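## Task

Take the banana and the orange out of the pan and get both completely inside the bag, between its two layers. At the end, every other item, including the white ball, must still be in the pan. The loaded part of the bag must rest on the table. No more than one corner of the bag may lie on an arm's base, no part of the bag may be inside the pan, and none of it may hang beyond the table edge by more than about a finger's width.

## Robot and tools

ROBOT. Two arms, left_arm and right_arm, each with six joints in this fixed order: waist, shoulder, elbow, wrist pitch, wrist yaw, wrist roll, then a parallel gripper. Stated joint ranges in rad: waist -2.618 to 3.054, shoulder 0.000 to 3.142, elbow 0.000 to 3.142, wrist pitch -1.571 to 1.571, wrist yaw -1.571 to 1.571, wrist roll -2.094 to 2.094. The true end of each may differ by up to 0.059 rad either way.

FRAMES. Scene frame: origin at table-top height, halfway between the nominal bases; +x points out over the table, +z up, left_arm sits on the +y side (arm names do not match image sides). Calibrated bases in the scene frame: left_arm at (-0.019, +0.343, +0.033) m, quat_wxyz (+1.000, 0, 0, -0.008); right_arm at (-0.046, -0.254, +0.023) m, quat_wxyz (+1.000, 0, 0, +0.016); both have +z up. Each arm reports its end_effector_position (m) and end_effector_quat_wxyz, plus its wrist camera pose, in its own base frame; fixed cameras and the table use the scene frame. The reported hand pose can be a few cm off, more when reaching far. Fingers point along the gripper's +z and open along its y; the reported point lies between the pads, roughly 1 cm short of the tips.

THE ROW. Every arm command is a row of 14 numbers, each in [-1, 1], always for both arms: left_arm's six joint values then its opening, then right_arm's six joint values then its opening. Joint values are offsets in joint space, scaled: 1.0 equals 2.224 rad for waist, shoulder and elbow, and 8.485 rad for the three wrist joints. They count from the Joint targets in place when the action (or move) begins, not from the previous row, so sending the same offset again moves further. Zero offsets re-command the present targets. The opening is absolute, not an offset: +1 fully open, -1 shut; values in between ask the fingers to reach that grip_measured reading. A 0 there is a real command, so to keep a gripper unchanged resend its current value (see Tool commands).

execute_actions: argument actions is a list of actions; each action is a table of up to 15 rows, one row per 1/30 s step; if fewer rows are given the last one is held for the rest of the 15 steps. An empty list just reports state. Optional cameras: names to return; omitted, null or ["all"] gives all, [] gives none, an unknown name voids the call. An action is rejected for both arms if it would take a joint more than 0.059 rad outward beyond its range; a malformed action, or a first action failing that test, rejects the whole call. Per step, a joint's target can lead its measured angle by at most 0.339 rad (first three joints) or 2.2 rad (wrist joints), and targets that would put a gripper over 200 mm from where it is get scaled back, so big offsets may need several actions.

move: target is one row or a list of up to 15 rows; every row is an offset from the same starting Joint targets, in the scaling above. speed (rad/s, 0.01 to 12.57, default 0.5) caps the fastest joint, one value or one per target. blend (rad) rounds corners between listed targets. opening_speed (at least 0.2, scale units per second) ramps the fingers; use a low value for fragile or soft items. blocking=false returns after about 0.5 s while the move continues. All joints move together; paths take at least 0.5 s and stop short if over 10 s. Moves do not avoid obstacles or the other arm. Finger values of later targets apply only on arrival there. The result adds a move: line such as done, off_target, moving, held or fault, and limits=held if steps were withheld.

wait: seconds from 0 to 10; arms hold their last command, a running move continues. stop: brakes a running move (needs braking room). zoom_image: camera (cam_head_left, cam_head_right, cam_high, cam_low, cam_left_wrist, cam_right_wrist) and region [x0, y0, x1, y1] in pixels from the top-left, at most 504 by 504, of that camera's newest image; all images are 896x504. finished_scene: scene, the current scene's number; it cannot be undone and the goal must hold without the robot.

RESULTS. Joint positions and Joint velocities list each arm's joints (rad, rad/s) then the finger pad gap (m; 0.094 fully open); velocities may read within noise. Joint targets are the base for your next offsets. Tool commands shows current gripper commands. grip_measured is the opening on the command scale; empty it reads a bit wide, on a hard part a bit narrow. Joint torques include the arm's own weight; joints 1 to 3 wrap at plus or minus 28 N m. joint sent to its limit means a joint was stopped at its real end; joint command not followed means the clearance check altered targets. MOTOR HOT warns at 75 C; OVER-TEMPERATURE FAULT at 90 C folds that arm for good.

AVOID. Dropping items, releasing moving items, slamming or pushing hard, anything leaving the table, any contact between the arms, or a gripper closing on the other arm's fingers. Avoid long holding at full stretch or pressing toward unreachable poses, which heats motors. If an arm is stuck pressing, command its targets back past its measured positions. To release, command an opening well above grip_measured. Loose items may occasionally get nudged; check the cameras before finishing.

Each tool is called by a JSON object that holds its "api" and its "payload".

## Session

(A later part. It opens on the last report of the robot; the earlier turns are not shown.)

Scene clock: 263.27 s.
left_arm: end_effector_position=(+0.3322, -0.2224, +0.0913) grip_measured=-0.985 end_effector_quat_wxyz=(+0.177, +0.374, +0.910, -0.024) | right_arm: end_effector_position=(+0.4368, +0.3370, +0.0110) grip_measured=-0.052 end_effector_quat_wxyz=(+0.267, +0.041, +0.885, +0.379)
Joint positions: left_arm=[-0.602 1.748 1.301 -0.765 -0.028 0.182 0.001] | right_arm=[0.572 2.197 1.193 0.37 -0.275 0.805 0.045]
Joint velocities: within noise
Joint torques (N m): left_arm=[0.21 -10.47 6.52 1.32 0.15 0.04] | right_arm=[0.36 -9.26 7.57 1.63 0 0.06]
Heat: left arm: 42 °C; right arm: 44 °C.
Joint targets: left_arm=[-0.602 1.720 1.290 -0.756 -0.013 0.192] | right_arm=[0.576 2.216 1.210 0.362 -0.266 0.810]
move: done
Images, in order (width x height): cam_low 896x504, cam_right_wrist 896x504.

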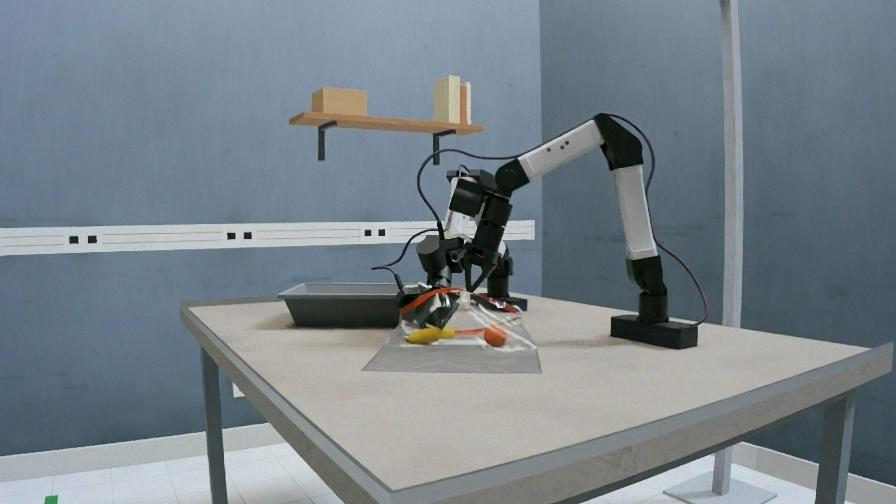

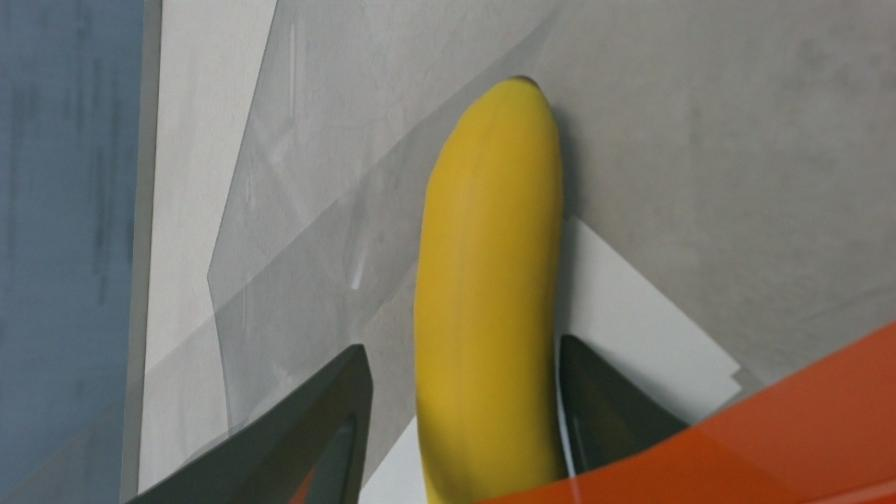

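{"api": "move", "payload": {"target": [[0,0,0,0,0,0,-1,0,-0.025,0,0,0,0,0.05],[0,0,0,0,0,0,-1,-0.0094,-0.16,-0.1574,0.0035,-0.0028,-0.0018,0.05],[0,0,0,0,0,0,-1,-0.0261,-0.31,-0.3215,0.0056,-0.0055,-0.0045,0.05]], "opening_speed": 0.2, "speed": 0.25, "cameras": ["cam_head_left","cam_low","cam_left_wrist","cam_right_wrist"]}}

{"api": "zoom_image", "payload": {"camera": "cam_low", "region": [340, 250, 580, 390]}}

Scene clock: 267.20 s.
left_arm: end_effector_position=(+0.3323, -0.2225, +0.0914) grip_measured=-0.985 end_effector_quat_wxyz=(+0.177, +0.374, +0.910, -0.024) | right_arm: end_effector_position=(+0.2990, +0.2326, +0.0457) grip_measured=+0.049 end_effector_quat_wxyz=(+0.260, +0.048, +0.891, +0.370)
Joint positions: left_arm=[-0.602 1.748 1.301 -0.765 -0.028 0.182 0.001] | right_arm=[0.525 1.556 0.498 0.389 -0.303 0.781 0.049]
Joint velocities: within noise
Joint torques (N m): left_arm=[0.21 -10.48 6.53 1.32 0.15 0.05] | right_arm=[-0.69 -7.99 5.38 1.9 -0.19 -0.13]
Heat: left arm: 42 °C; right arm: 45 °C.
Joint targets: left_arm=[-0.602 1.720 1.290 -0.755 -0.013 0.192] | right_arm=[0.518 1.527 0.495 0.409 -0.313 0.772]
move: done
Images, in order (width x height): cam_head_left 896x504, cam_low 896x504, cam_left_wrist 896x504, cam_right_wrist 896x504.

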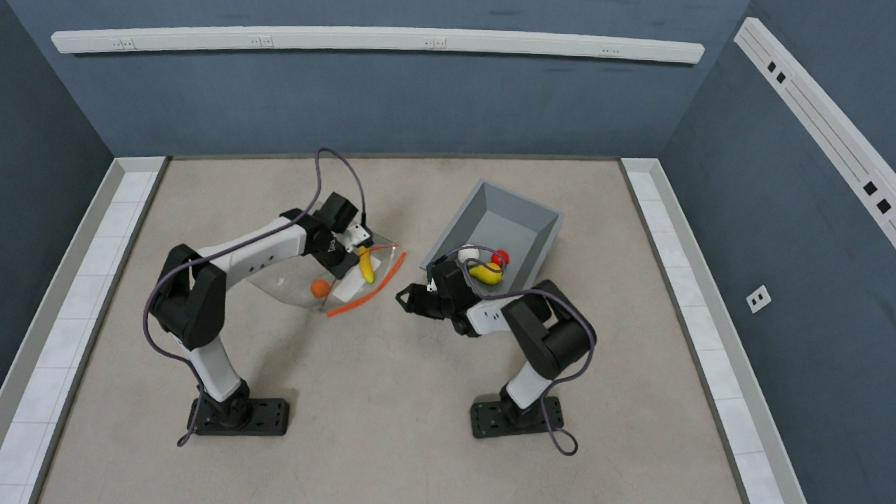

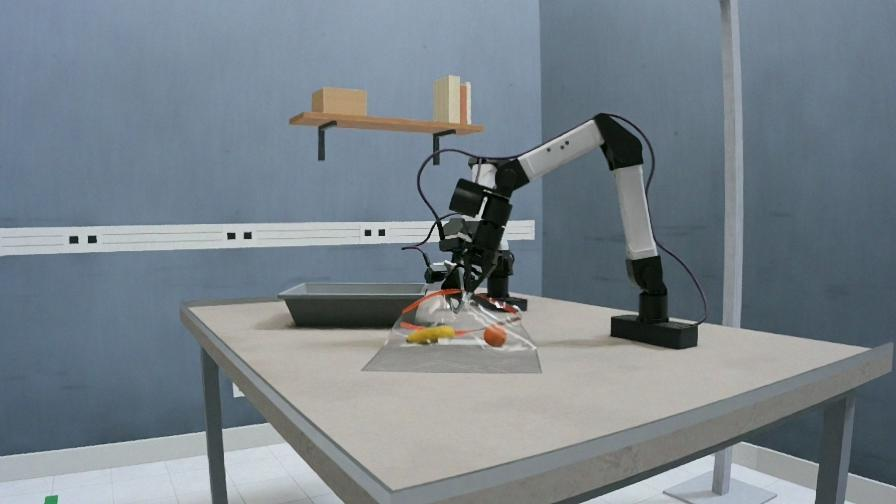

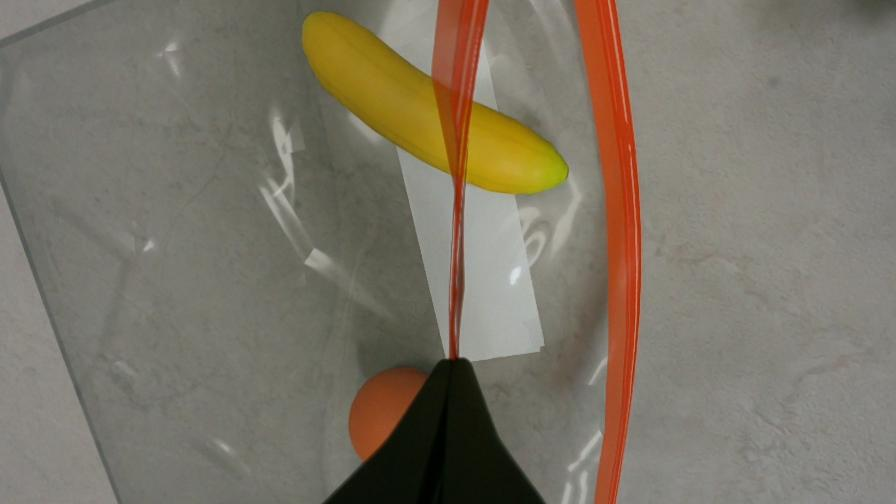

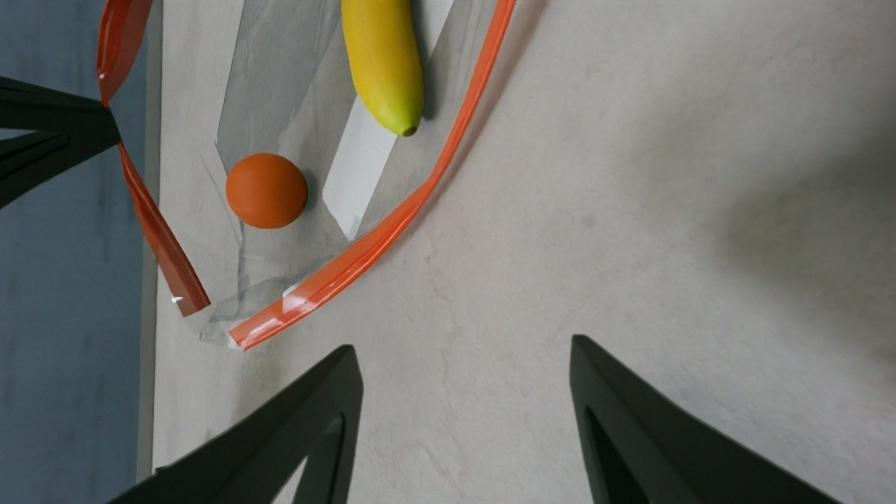

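Scaled by 2.100 from the camera's 896x504 image, which has a finer 1280x720 frame.

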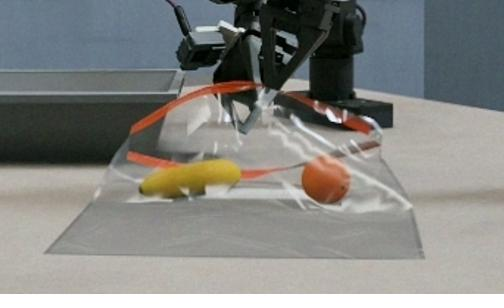

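{"api": "move", "payload": {"target": [0,0,0,0,0,0,-1,0,-0.15,0,0,0,0,0.05], "speed": 0.6, "cameras": []}}

{"api": "move", "payload": {"target": [-0.022,0.0346,-0.0746,0.0253,0,-0.0059,-1,0,0,0,0,0,0,0.05], "speed": 0.2, "cameras": ["cam_head_left","cam_low","cam_left_wrist","cam_right_wrist"]}}

{"api": "zoom_image", "payload": {"camera": "cam_low", "region": [340, 250, 580, 390]}}

Scene clock: 268.93 s.
left_arm: end_effector_position=(+0.3323, -0.2225, +0.0914) grip_measured=-0.985 end_effector_quat_wxyz=(+0.177, +0.374, +0.910, -0.024) | right_arm: end_effector_position=(+0.3006, +0.2337, +0.1720) grip_measured=+0.049 end_effector_quat_wxyz=(+0.387, +0.013, +0.804, +0.450)
Joint positions: left_arm=[-0.602 1.748 1.301 -0.765 -0.028 0.182 0.001] | right_arm=[0.525 1.208 0.495 0.399 -0.304 0.781 0.049]
Joint velocities: within noise
Joint torques (N m): left_arm=[0.21 -10.48 6.52 1.31 0.15 0.04] | right_arm=[-0.68 -4.96 7.12 2.02 -0.15 -0.1]
Heat: left arm: 42 °C; right arm: 44 °C.
Joint targets: left_arm=[-0.602 1.720 1.290 -0.755 -0.013 0.192] | right_arm=[0.518 1.194 0.495 0.409 -0.313 0.772]
move: done
No camera images: "cameras" was empty.

Scene clock: 270.67 s.
left_arm: end_effector_position=(+0.3192, -0.2339, +0.0419) grip_measured=-0.985 end_effector_quat_wxyz=(+0.182, +0.379, +0.907, -0.031) | right_arm: end_effector_position=(+0.3006, +0.2337, +0.1720) grip_measured=+0.049 end_effector_quat_wxyz=(+0.387, +0.013, +0.804, +0.450)
Joint positions: left_arm=[-0.645 1.783 1.133 -0.551 -0.028 0.154 0.001] | right_arm=[0.525 1.208 0.495 0.399 -0.304 0.781 0.049]
Joint velocities: within noise
Joint torques (N m): left_arm=[-0.29 -7.21 6.37 1.32 0.14 -0.15] | right_arm=[-0.68 -5.01 7.06 2 -0.15 -0.1]
Heat: left arm: 42 °C; right arm: 44 °C.
Joint targets: left_arm=[-0.651 1.797 1.124 -0.541 -0.013 0.142] | right_arm=[0.518 1.194 0.495 0.409 -0.313 0.772]
move: done
Images, in order (width x height): cam_head_left 896x504, cam_low 896x504, cam_left_wrist 896x504, cam_right_wrist 896x504.

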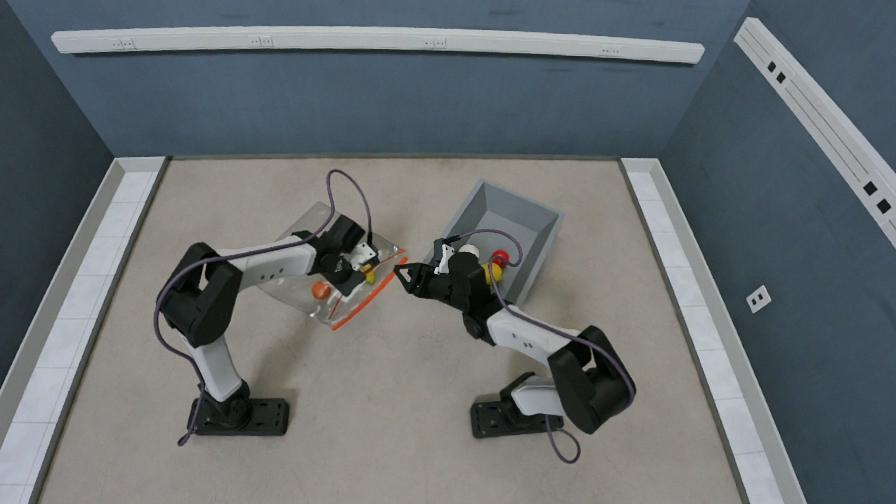

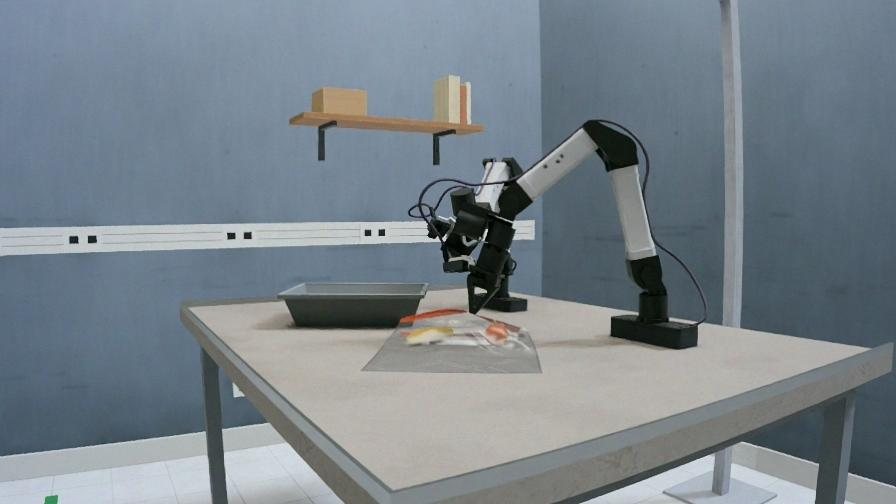

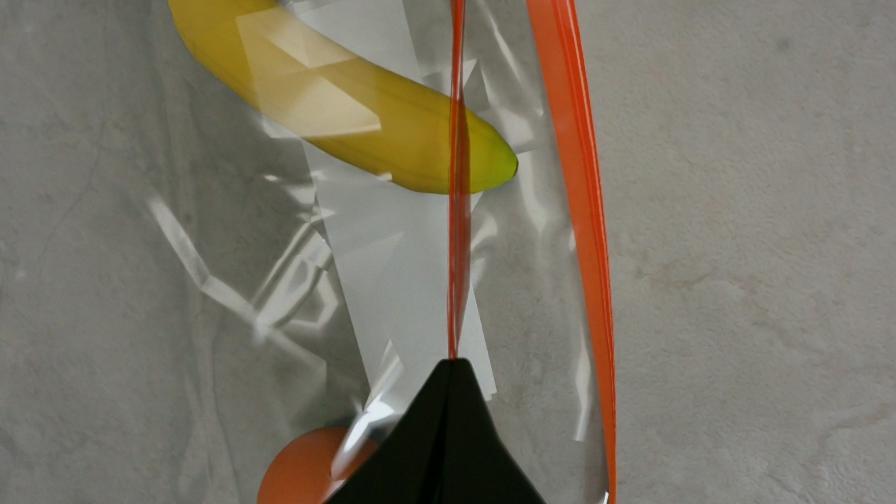

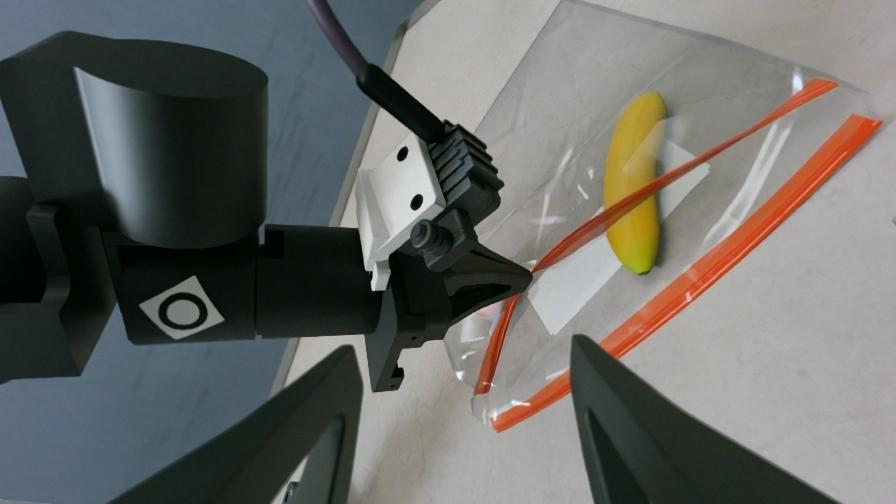

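Scaled by 2.100 from the camera's 896x504 image, which has a finer 1280x720 frame.

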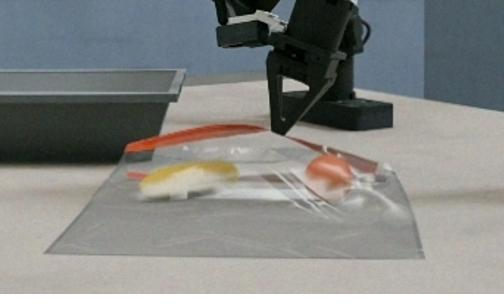

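{"api": "move", "payload": {"target": [-0.05,0.036,-0.0546,0.0237,0,-0.0132,-1,0,0,0,0,0,0,0.05], "speed": 0.15, "cameras": ["cam_head_left","cam_low","cam_left_wrist","cam_right_wrist"]}}

{"api": "zoom_image", "payload": {"camera": "cam_low", "region": [340, 250, 580, 390]}}

Scene clock: 272.87 s.
left_arm: end_effector_position=(+0.2885, -0.2651, -0.0068) grip_measured=-0.985 end_effector_quat_wxyz=(+0.178, +0.379, +0.907, -0.052) | right_arm: end_effector_position=(+0.3005, +0.2338, +0.1720) grip_measured=+0.049 end_effector_quat_wxyz=(+0.387, +0.013, +0.804, +0.450)
Joint positions: left_arm=[-0.756 1.861 1.012 -0.35 -0.028 0.042 0.001] | right_arm=[0.525 1.208 0.495 0.399 -0.304 0.78 0.049]
Joint velocities: within noise
Joint torques (N m): left_arm=[-0.28 -7.16 5.67 1.33 0.14 -0.15] | right_arm=[-0.7 -5.01 7.08 2.01 -0.15 -0.1]
Heat: left arm: 41 °C; right arm: 43 °C.
Joint targets: left_arm=[-0.762 1.877 1.003 -0.340 -0.013 0.030] | right_arm=[0.518 1.194 0.495 0.409 -0.313 0.772]
move: done
Images, in order (width x height): cam_head_left 896x504, cam_low 896x504, cam_left_wrist 896x504, cam_right_wrist 896x504.

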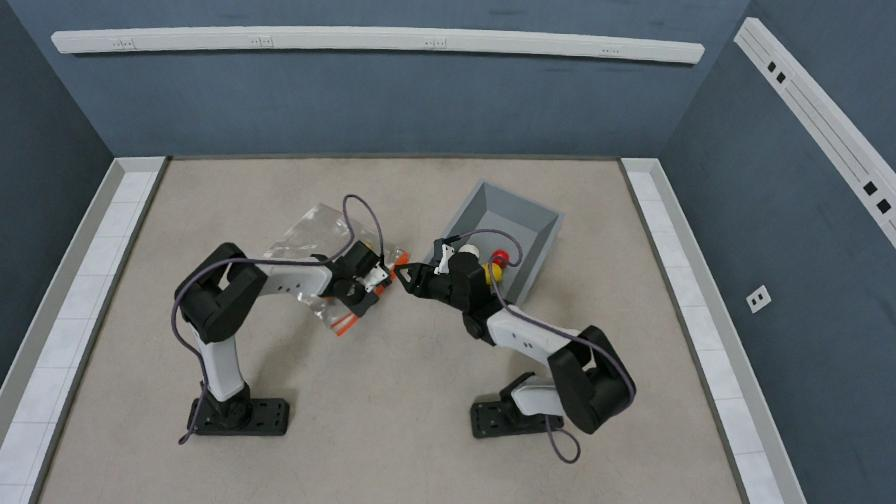

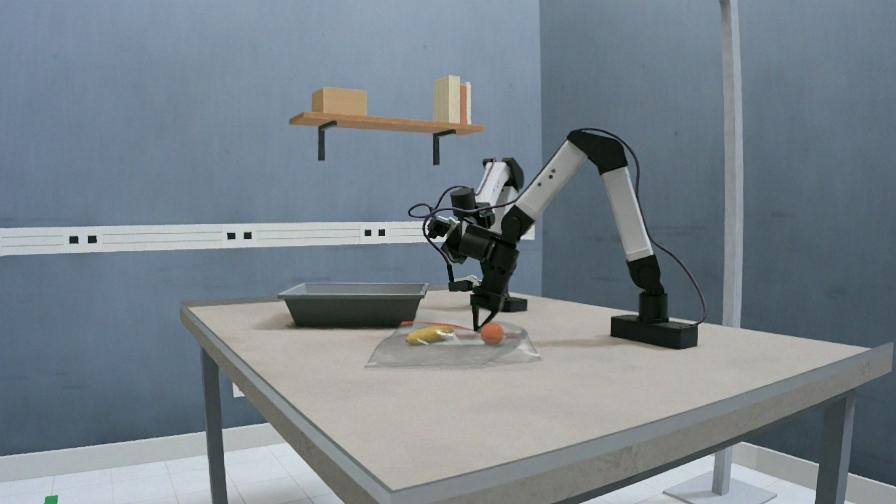

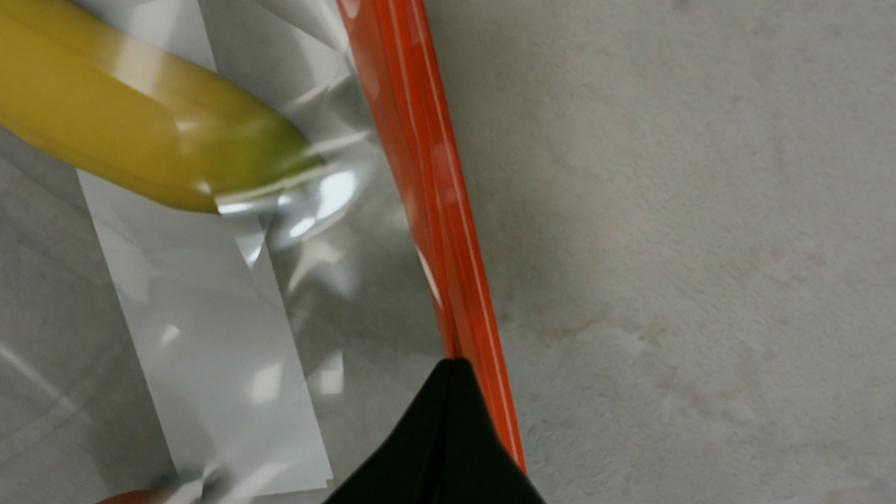

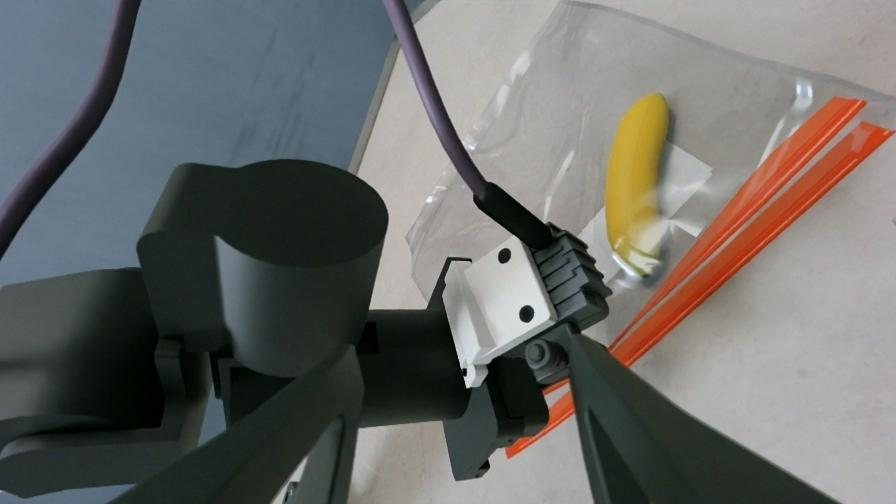

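Scaled by 2.100 from the camera's 896x504 image, which has a finer 1280x720 frame.

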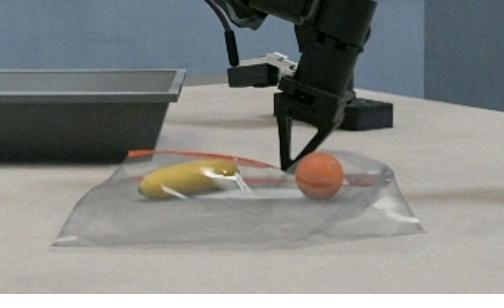

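{"api": "move", "payload": {"target": [0,0,0,0,0,0,-0.4,0,0,0,0,0,0,0.05], "opening_speed": 0.3, "cameras": ["cam_left_wrist"]}}

{"api": "move", "payload": {"target": [0,-0.14,0,0.02,0,0,-0.4,0,0,0,0,0,0,0.05], "speed": 0.3}}

{"api": "zoom_image", "payload": {"camera": "cam_low", "region": [340, 250, 580, 390]}}

Scene clock: 275.30 s.
left_arm: end_effector_position=(+0.2887, -0.2654, -0.0066) grip_measured=-0.402 end_effector_quat_wxyz=(+0.179, +0.379, +0.907, -0.052) | right_arm: end_effector_position=(+0.3005, +0.2338, +0.1720) grip_measured=+0.049 end_effector_quat_wxyz=(+0.387, +0.013, +0.804, +0.450)
Joint positions: left_arm=[-0.756 1.861 1.012 -0.349 -0.028 0.041 0.028] | right_arm=[0.525 1.208 0.495 0.399 -0.304 0.78 0.049]
Joint velocities: within noise
Joint torques (N m): left_arm=[-0.28 -7.19 5.63 1.34 0.14 -0.15] | right_arm=[-0.68 -5.03 7.08 2.01 -0.15 -0.1]
Heat: left arm: 40 °C; right arm: 43 °C.
Joint targets: left_arm=[-0.762 1.877 1.003 -0.340 -0.013 0.030] | right_arm=[0.518 1.194 0.495 0.409 -0.313 0.772]
move: done
Images, in order (width x height): cam_left_wrist 896x504.

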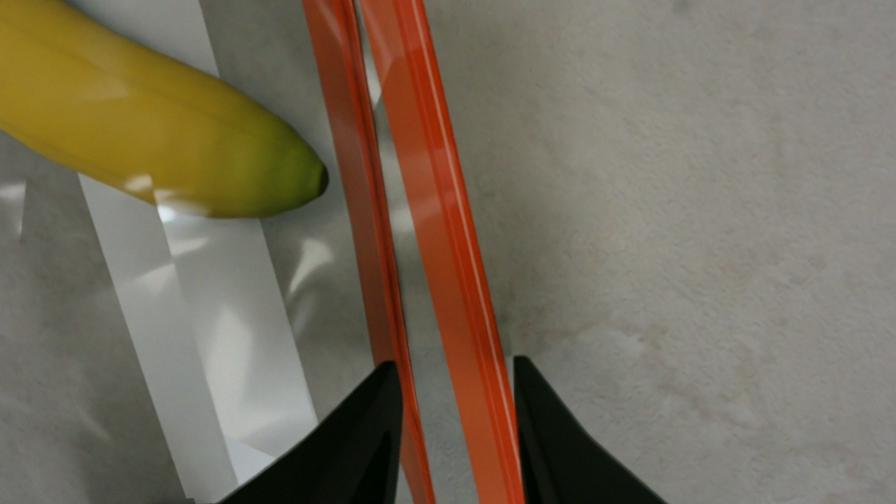

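Scene clock: 276.77 s.
left_arm: end_effector_position=(+0.3248, -0.2994, +0.1282) grip_measured=-0.402 end_effector_quat_wxyz=(+0.379, +0.350, +0.847, -0.128) | right_arm: end_effector_position=(+0.3005, +0.2338, +0.1720) grip_measured=+0.049 end_effector_quat_wxyz=(+0.387, +0.013, +0.804, +0.450)
Joint positions: left_arm=[-0.756 1.582 1.011 -0.176 -0.028 0.041 0.028] | right_arm=[0.525 1.208 0.495 0.399 -0.304 0.78 0.049]
Joint velocities: within noise
Joint torques (N m): left_arm=[-0.31 -8.47 7.35 2.08 0.16 -0.15] | right_arm=[-0.69 -5.03 7.08 2.01 -0.15 -0.1]
Heat: left arm: 40 °C; right arm: 42 °C.
Joint targets: left_arm=[-0.762 1.566 1.003 -0.170 -0.013 0.030] | right_arm=[0.518 1.194 0.495 0.409 -0.313 0.772]
move: done

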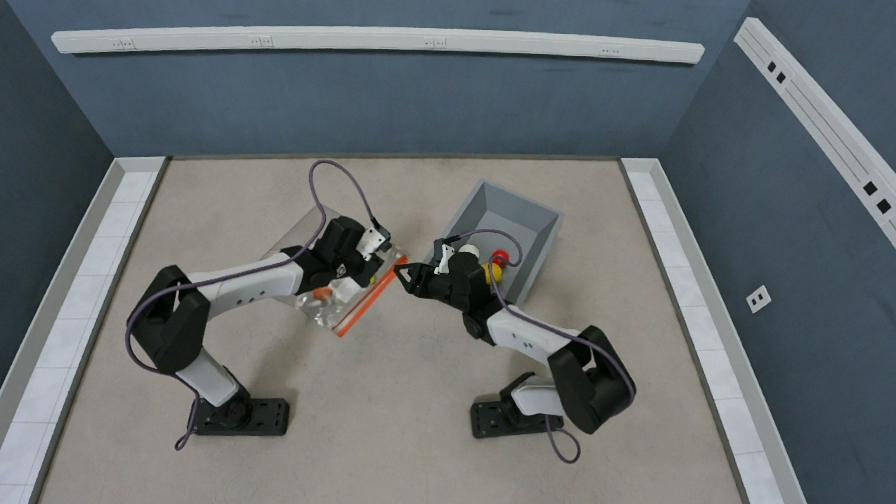

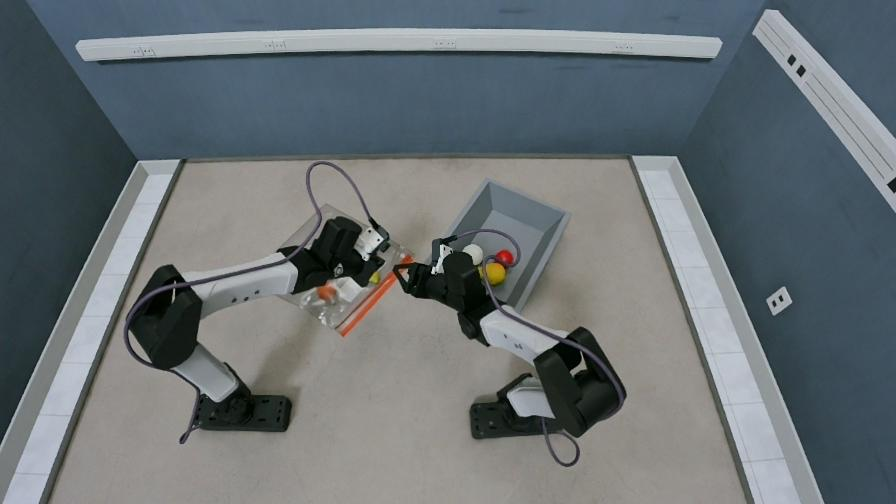

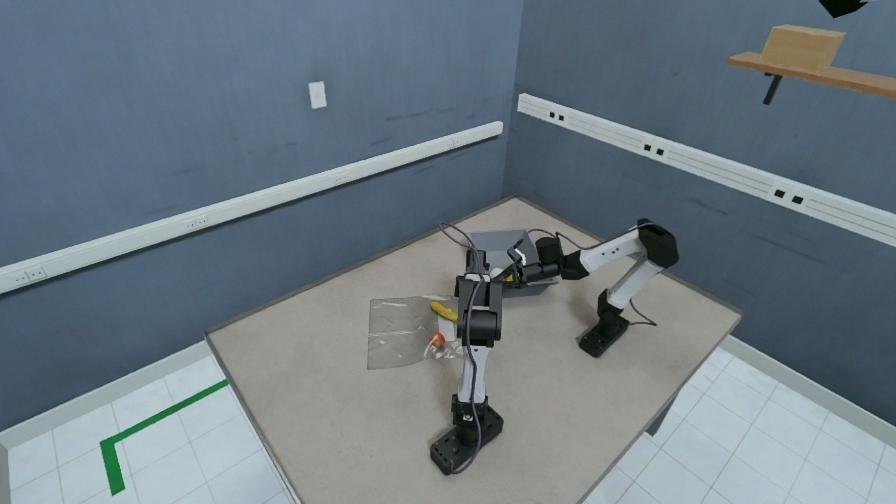

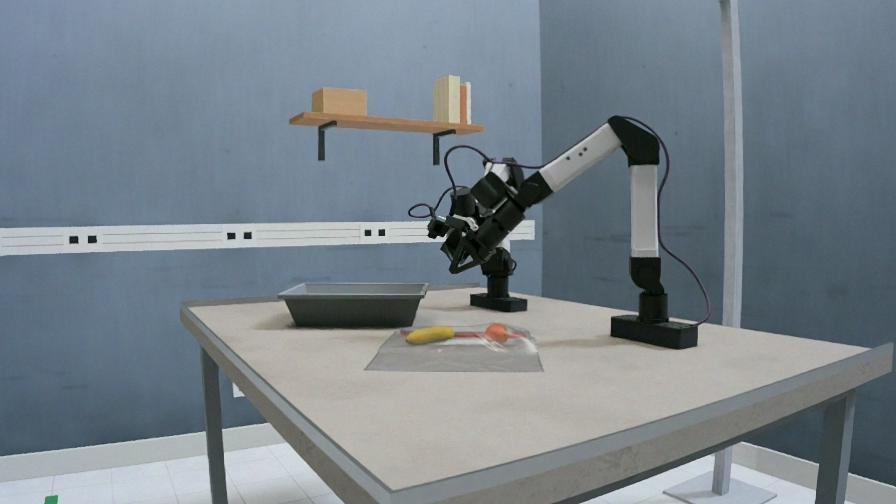

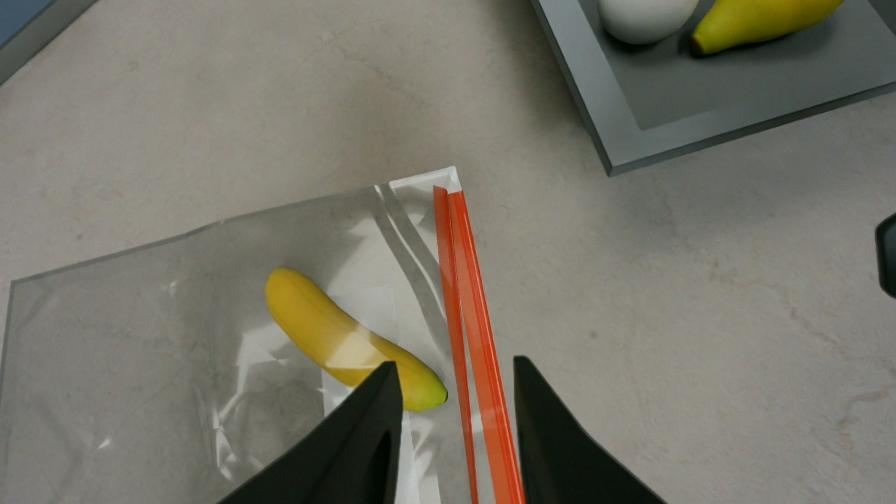

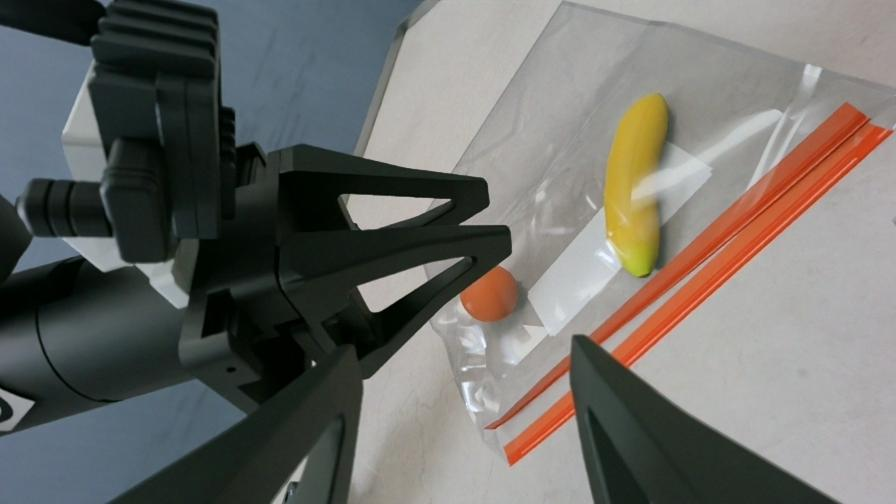

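Scaled by 2.100 from the camera's 896x504 image, which has a finer 1280x720 frame.

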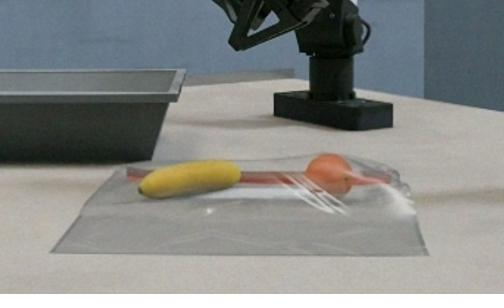

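{"api": "move", "payload": {"target": [0.2,-0.12,0,0.03,0,0,-0.4,0,0,0,0,0,0,0.05], "speed": 0.9}}

{"api": "zoom_image", "payload": {"camera": "cam_head_left", "region": [240, 180, 440, 350]}}

{"api": "zoom_image", "payload": {"camera": "cam_right_wrist", "region": [400, 40, 896, 480]}}

Scene clock: 278.03 s.
left_arm: end_effector_position=(+0.4211, -0.1359, +0.3004) grip_measured=-0.402 end_effector_quat_wxyz=(+0.620, +0.134, +0.769, -0.080) | right_arm: end_effector_position=(+0.3005, +0.2338, +0.1720) grip_measured=+0.049 end_effector_quat_wxyz=(+0.387, +0.013, +0.804, +0.450)
Joint positions: left_arm=[-0.32 1.305 1.008 0.077 -0.019 0.04 0.028] | right_arm=[0.525 1.208 0.495 0.399 -0.304 0.78 0.049]
Joint velocities: within noise
Joint torques (N m): left_arm=[0.39 -5.78 8.28 2.49 0.06 -0.15] | right_arm=[-0.69 -5.01 7.05 2.01 -0.14 -0.1]
Heat: left arm: 40 °C; right arm: 42 °C.
Joint targets: left_arm=[-0.317 1.299 1.003 0.084 -0.013 0.030] | right_arm=[0.518 1.194 0.495 0.409 -0.313 0.772]
move: done

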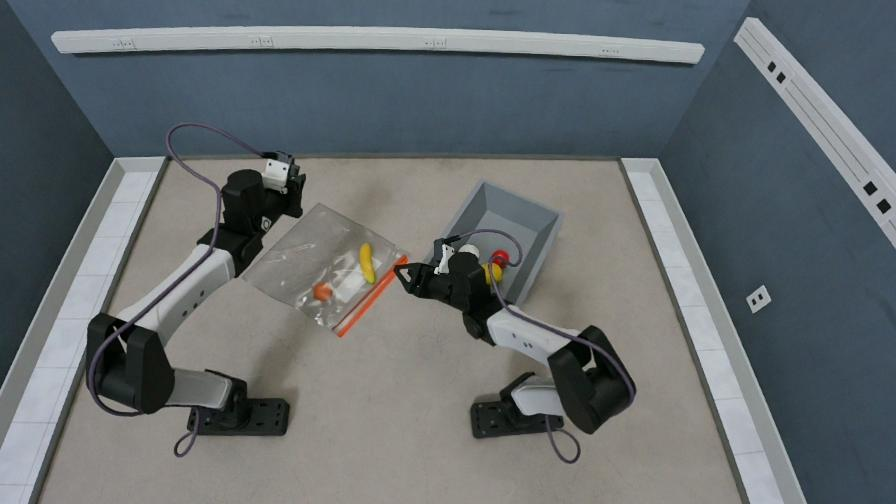

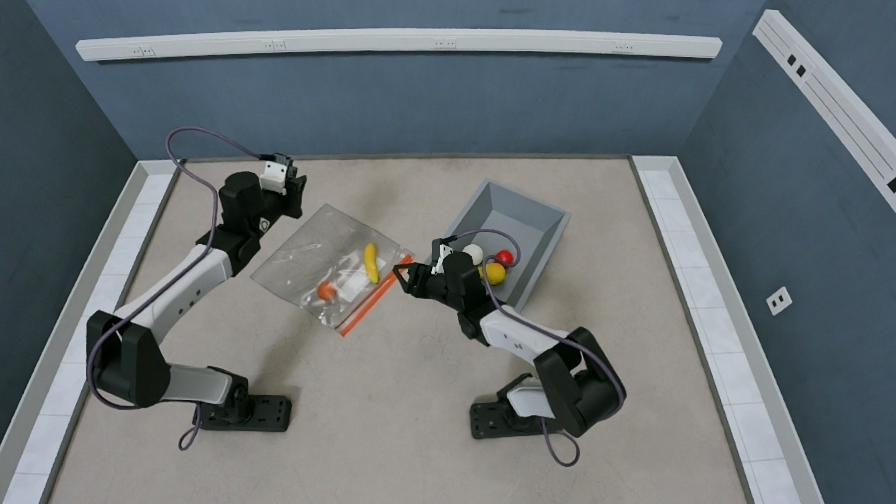

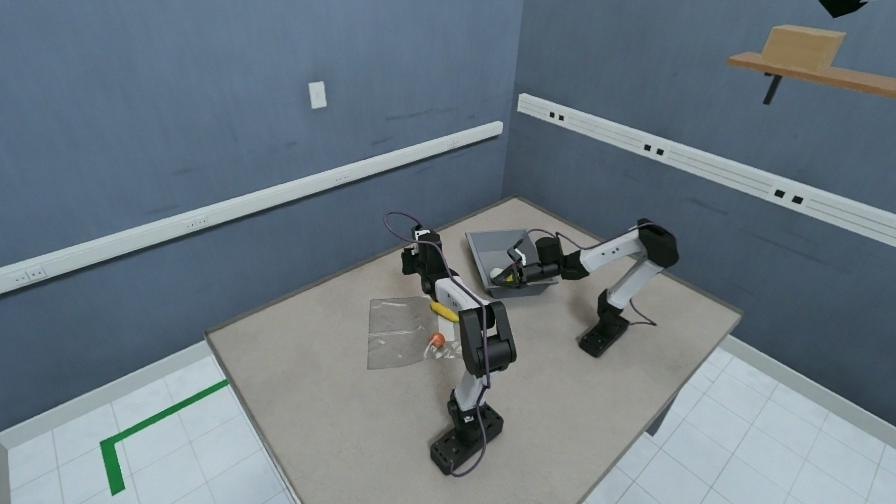

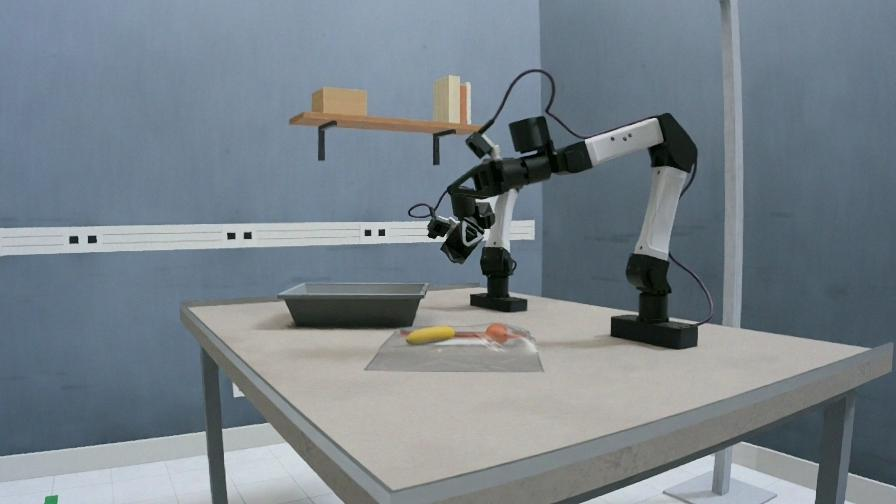

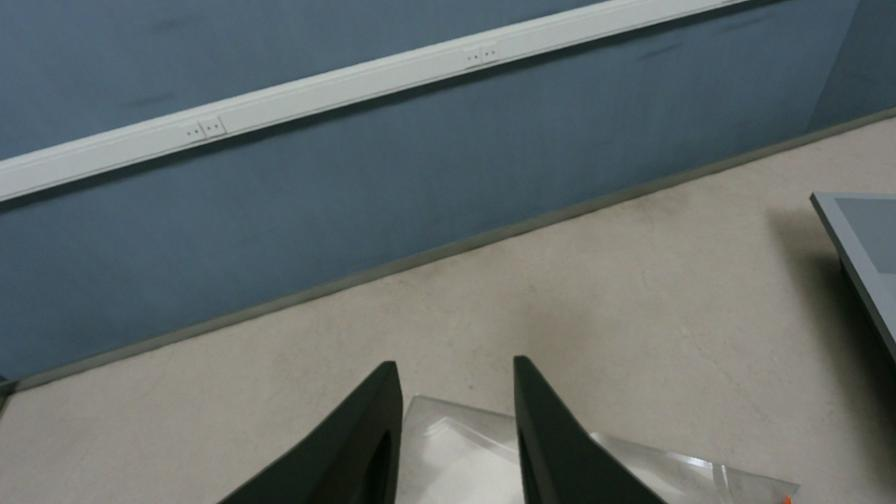

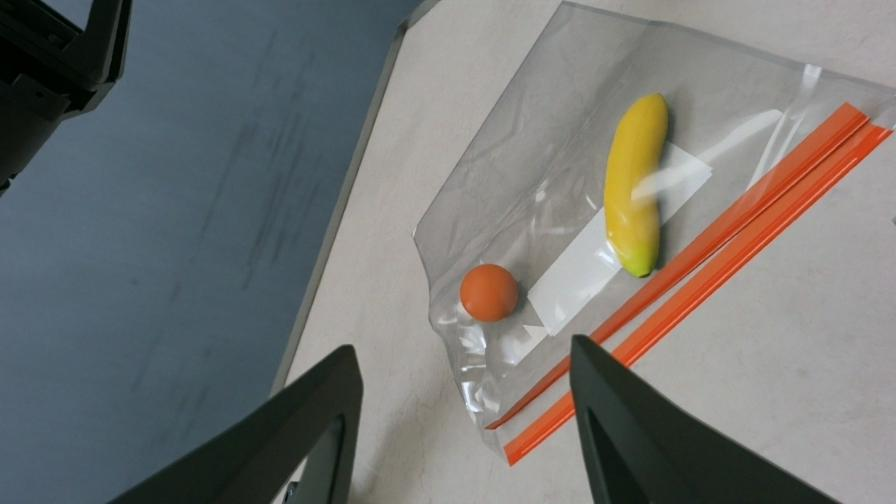

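Scaled by 2.520 from the camera's 896x504 image, which has a finer 1280x720 frame.

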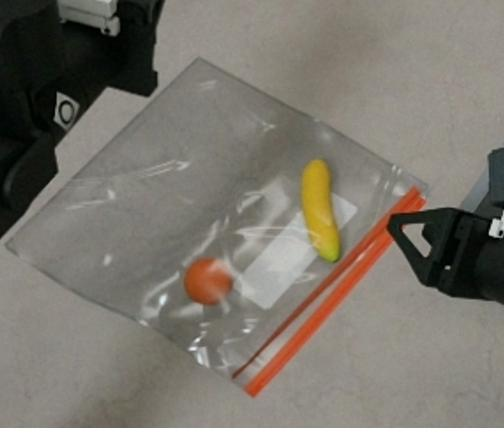

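Scaled by 1.016 from the camera's 896x504 image, which has a finer 1280x720 frame.

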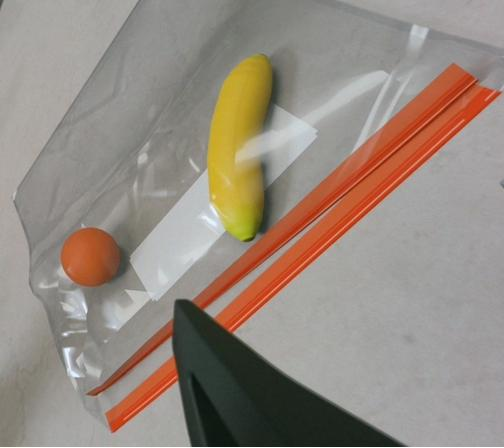

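Both are inside, and the pan holds the rest.

{"api": "finished_scene", "payload": {"scene": 2}}

The scene is finished: the task was done.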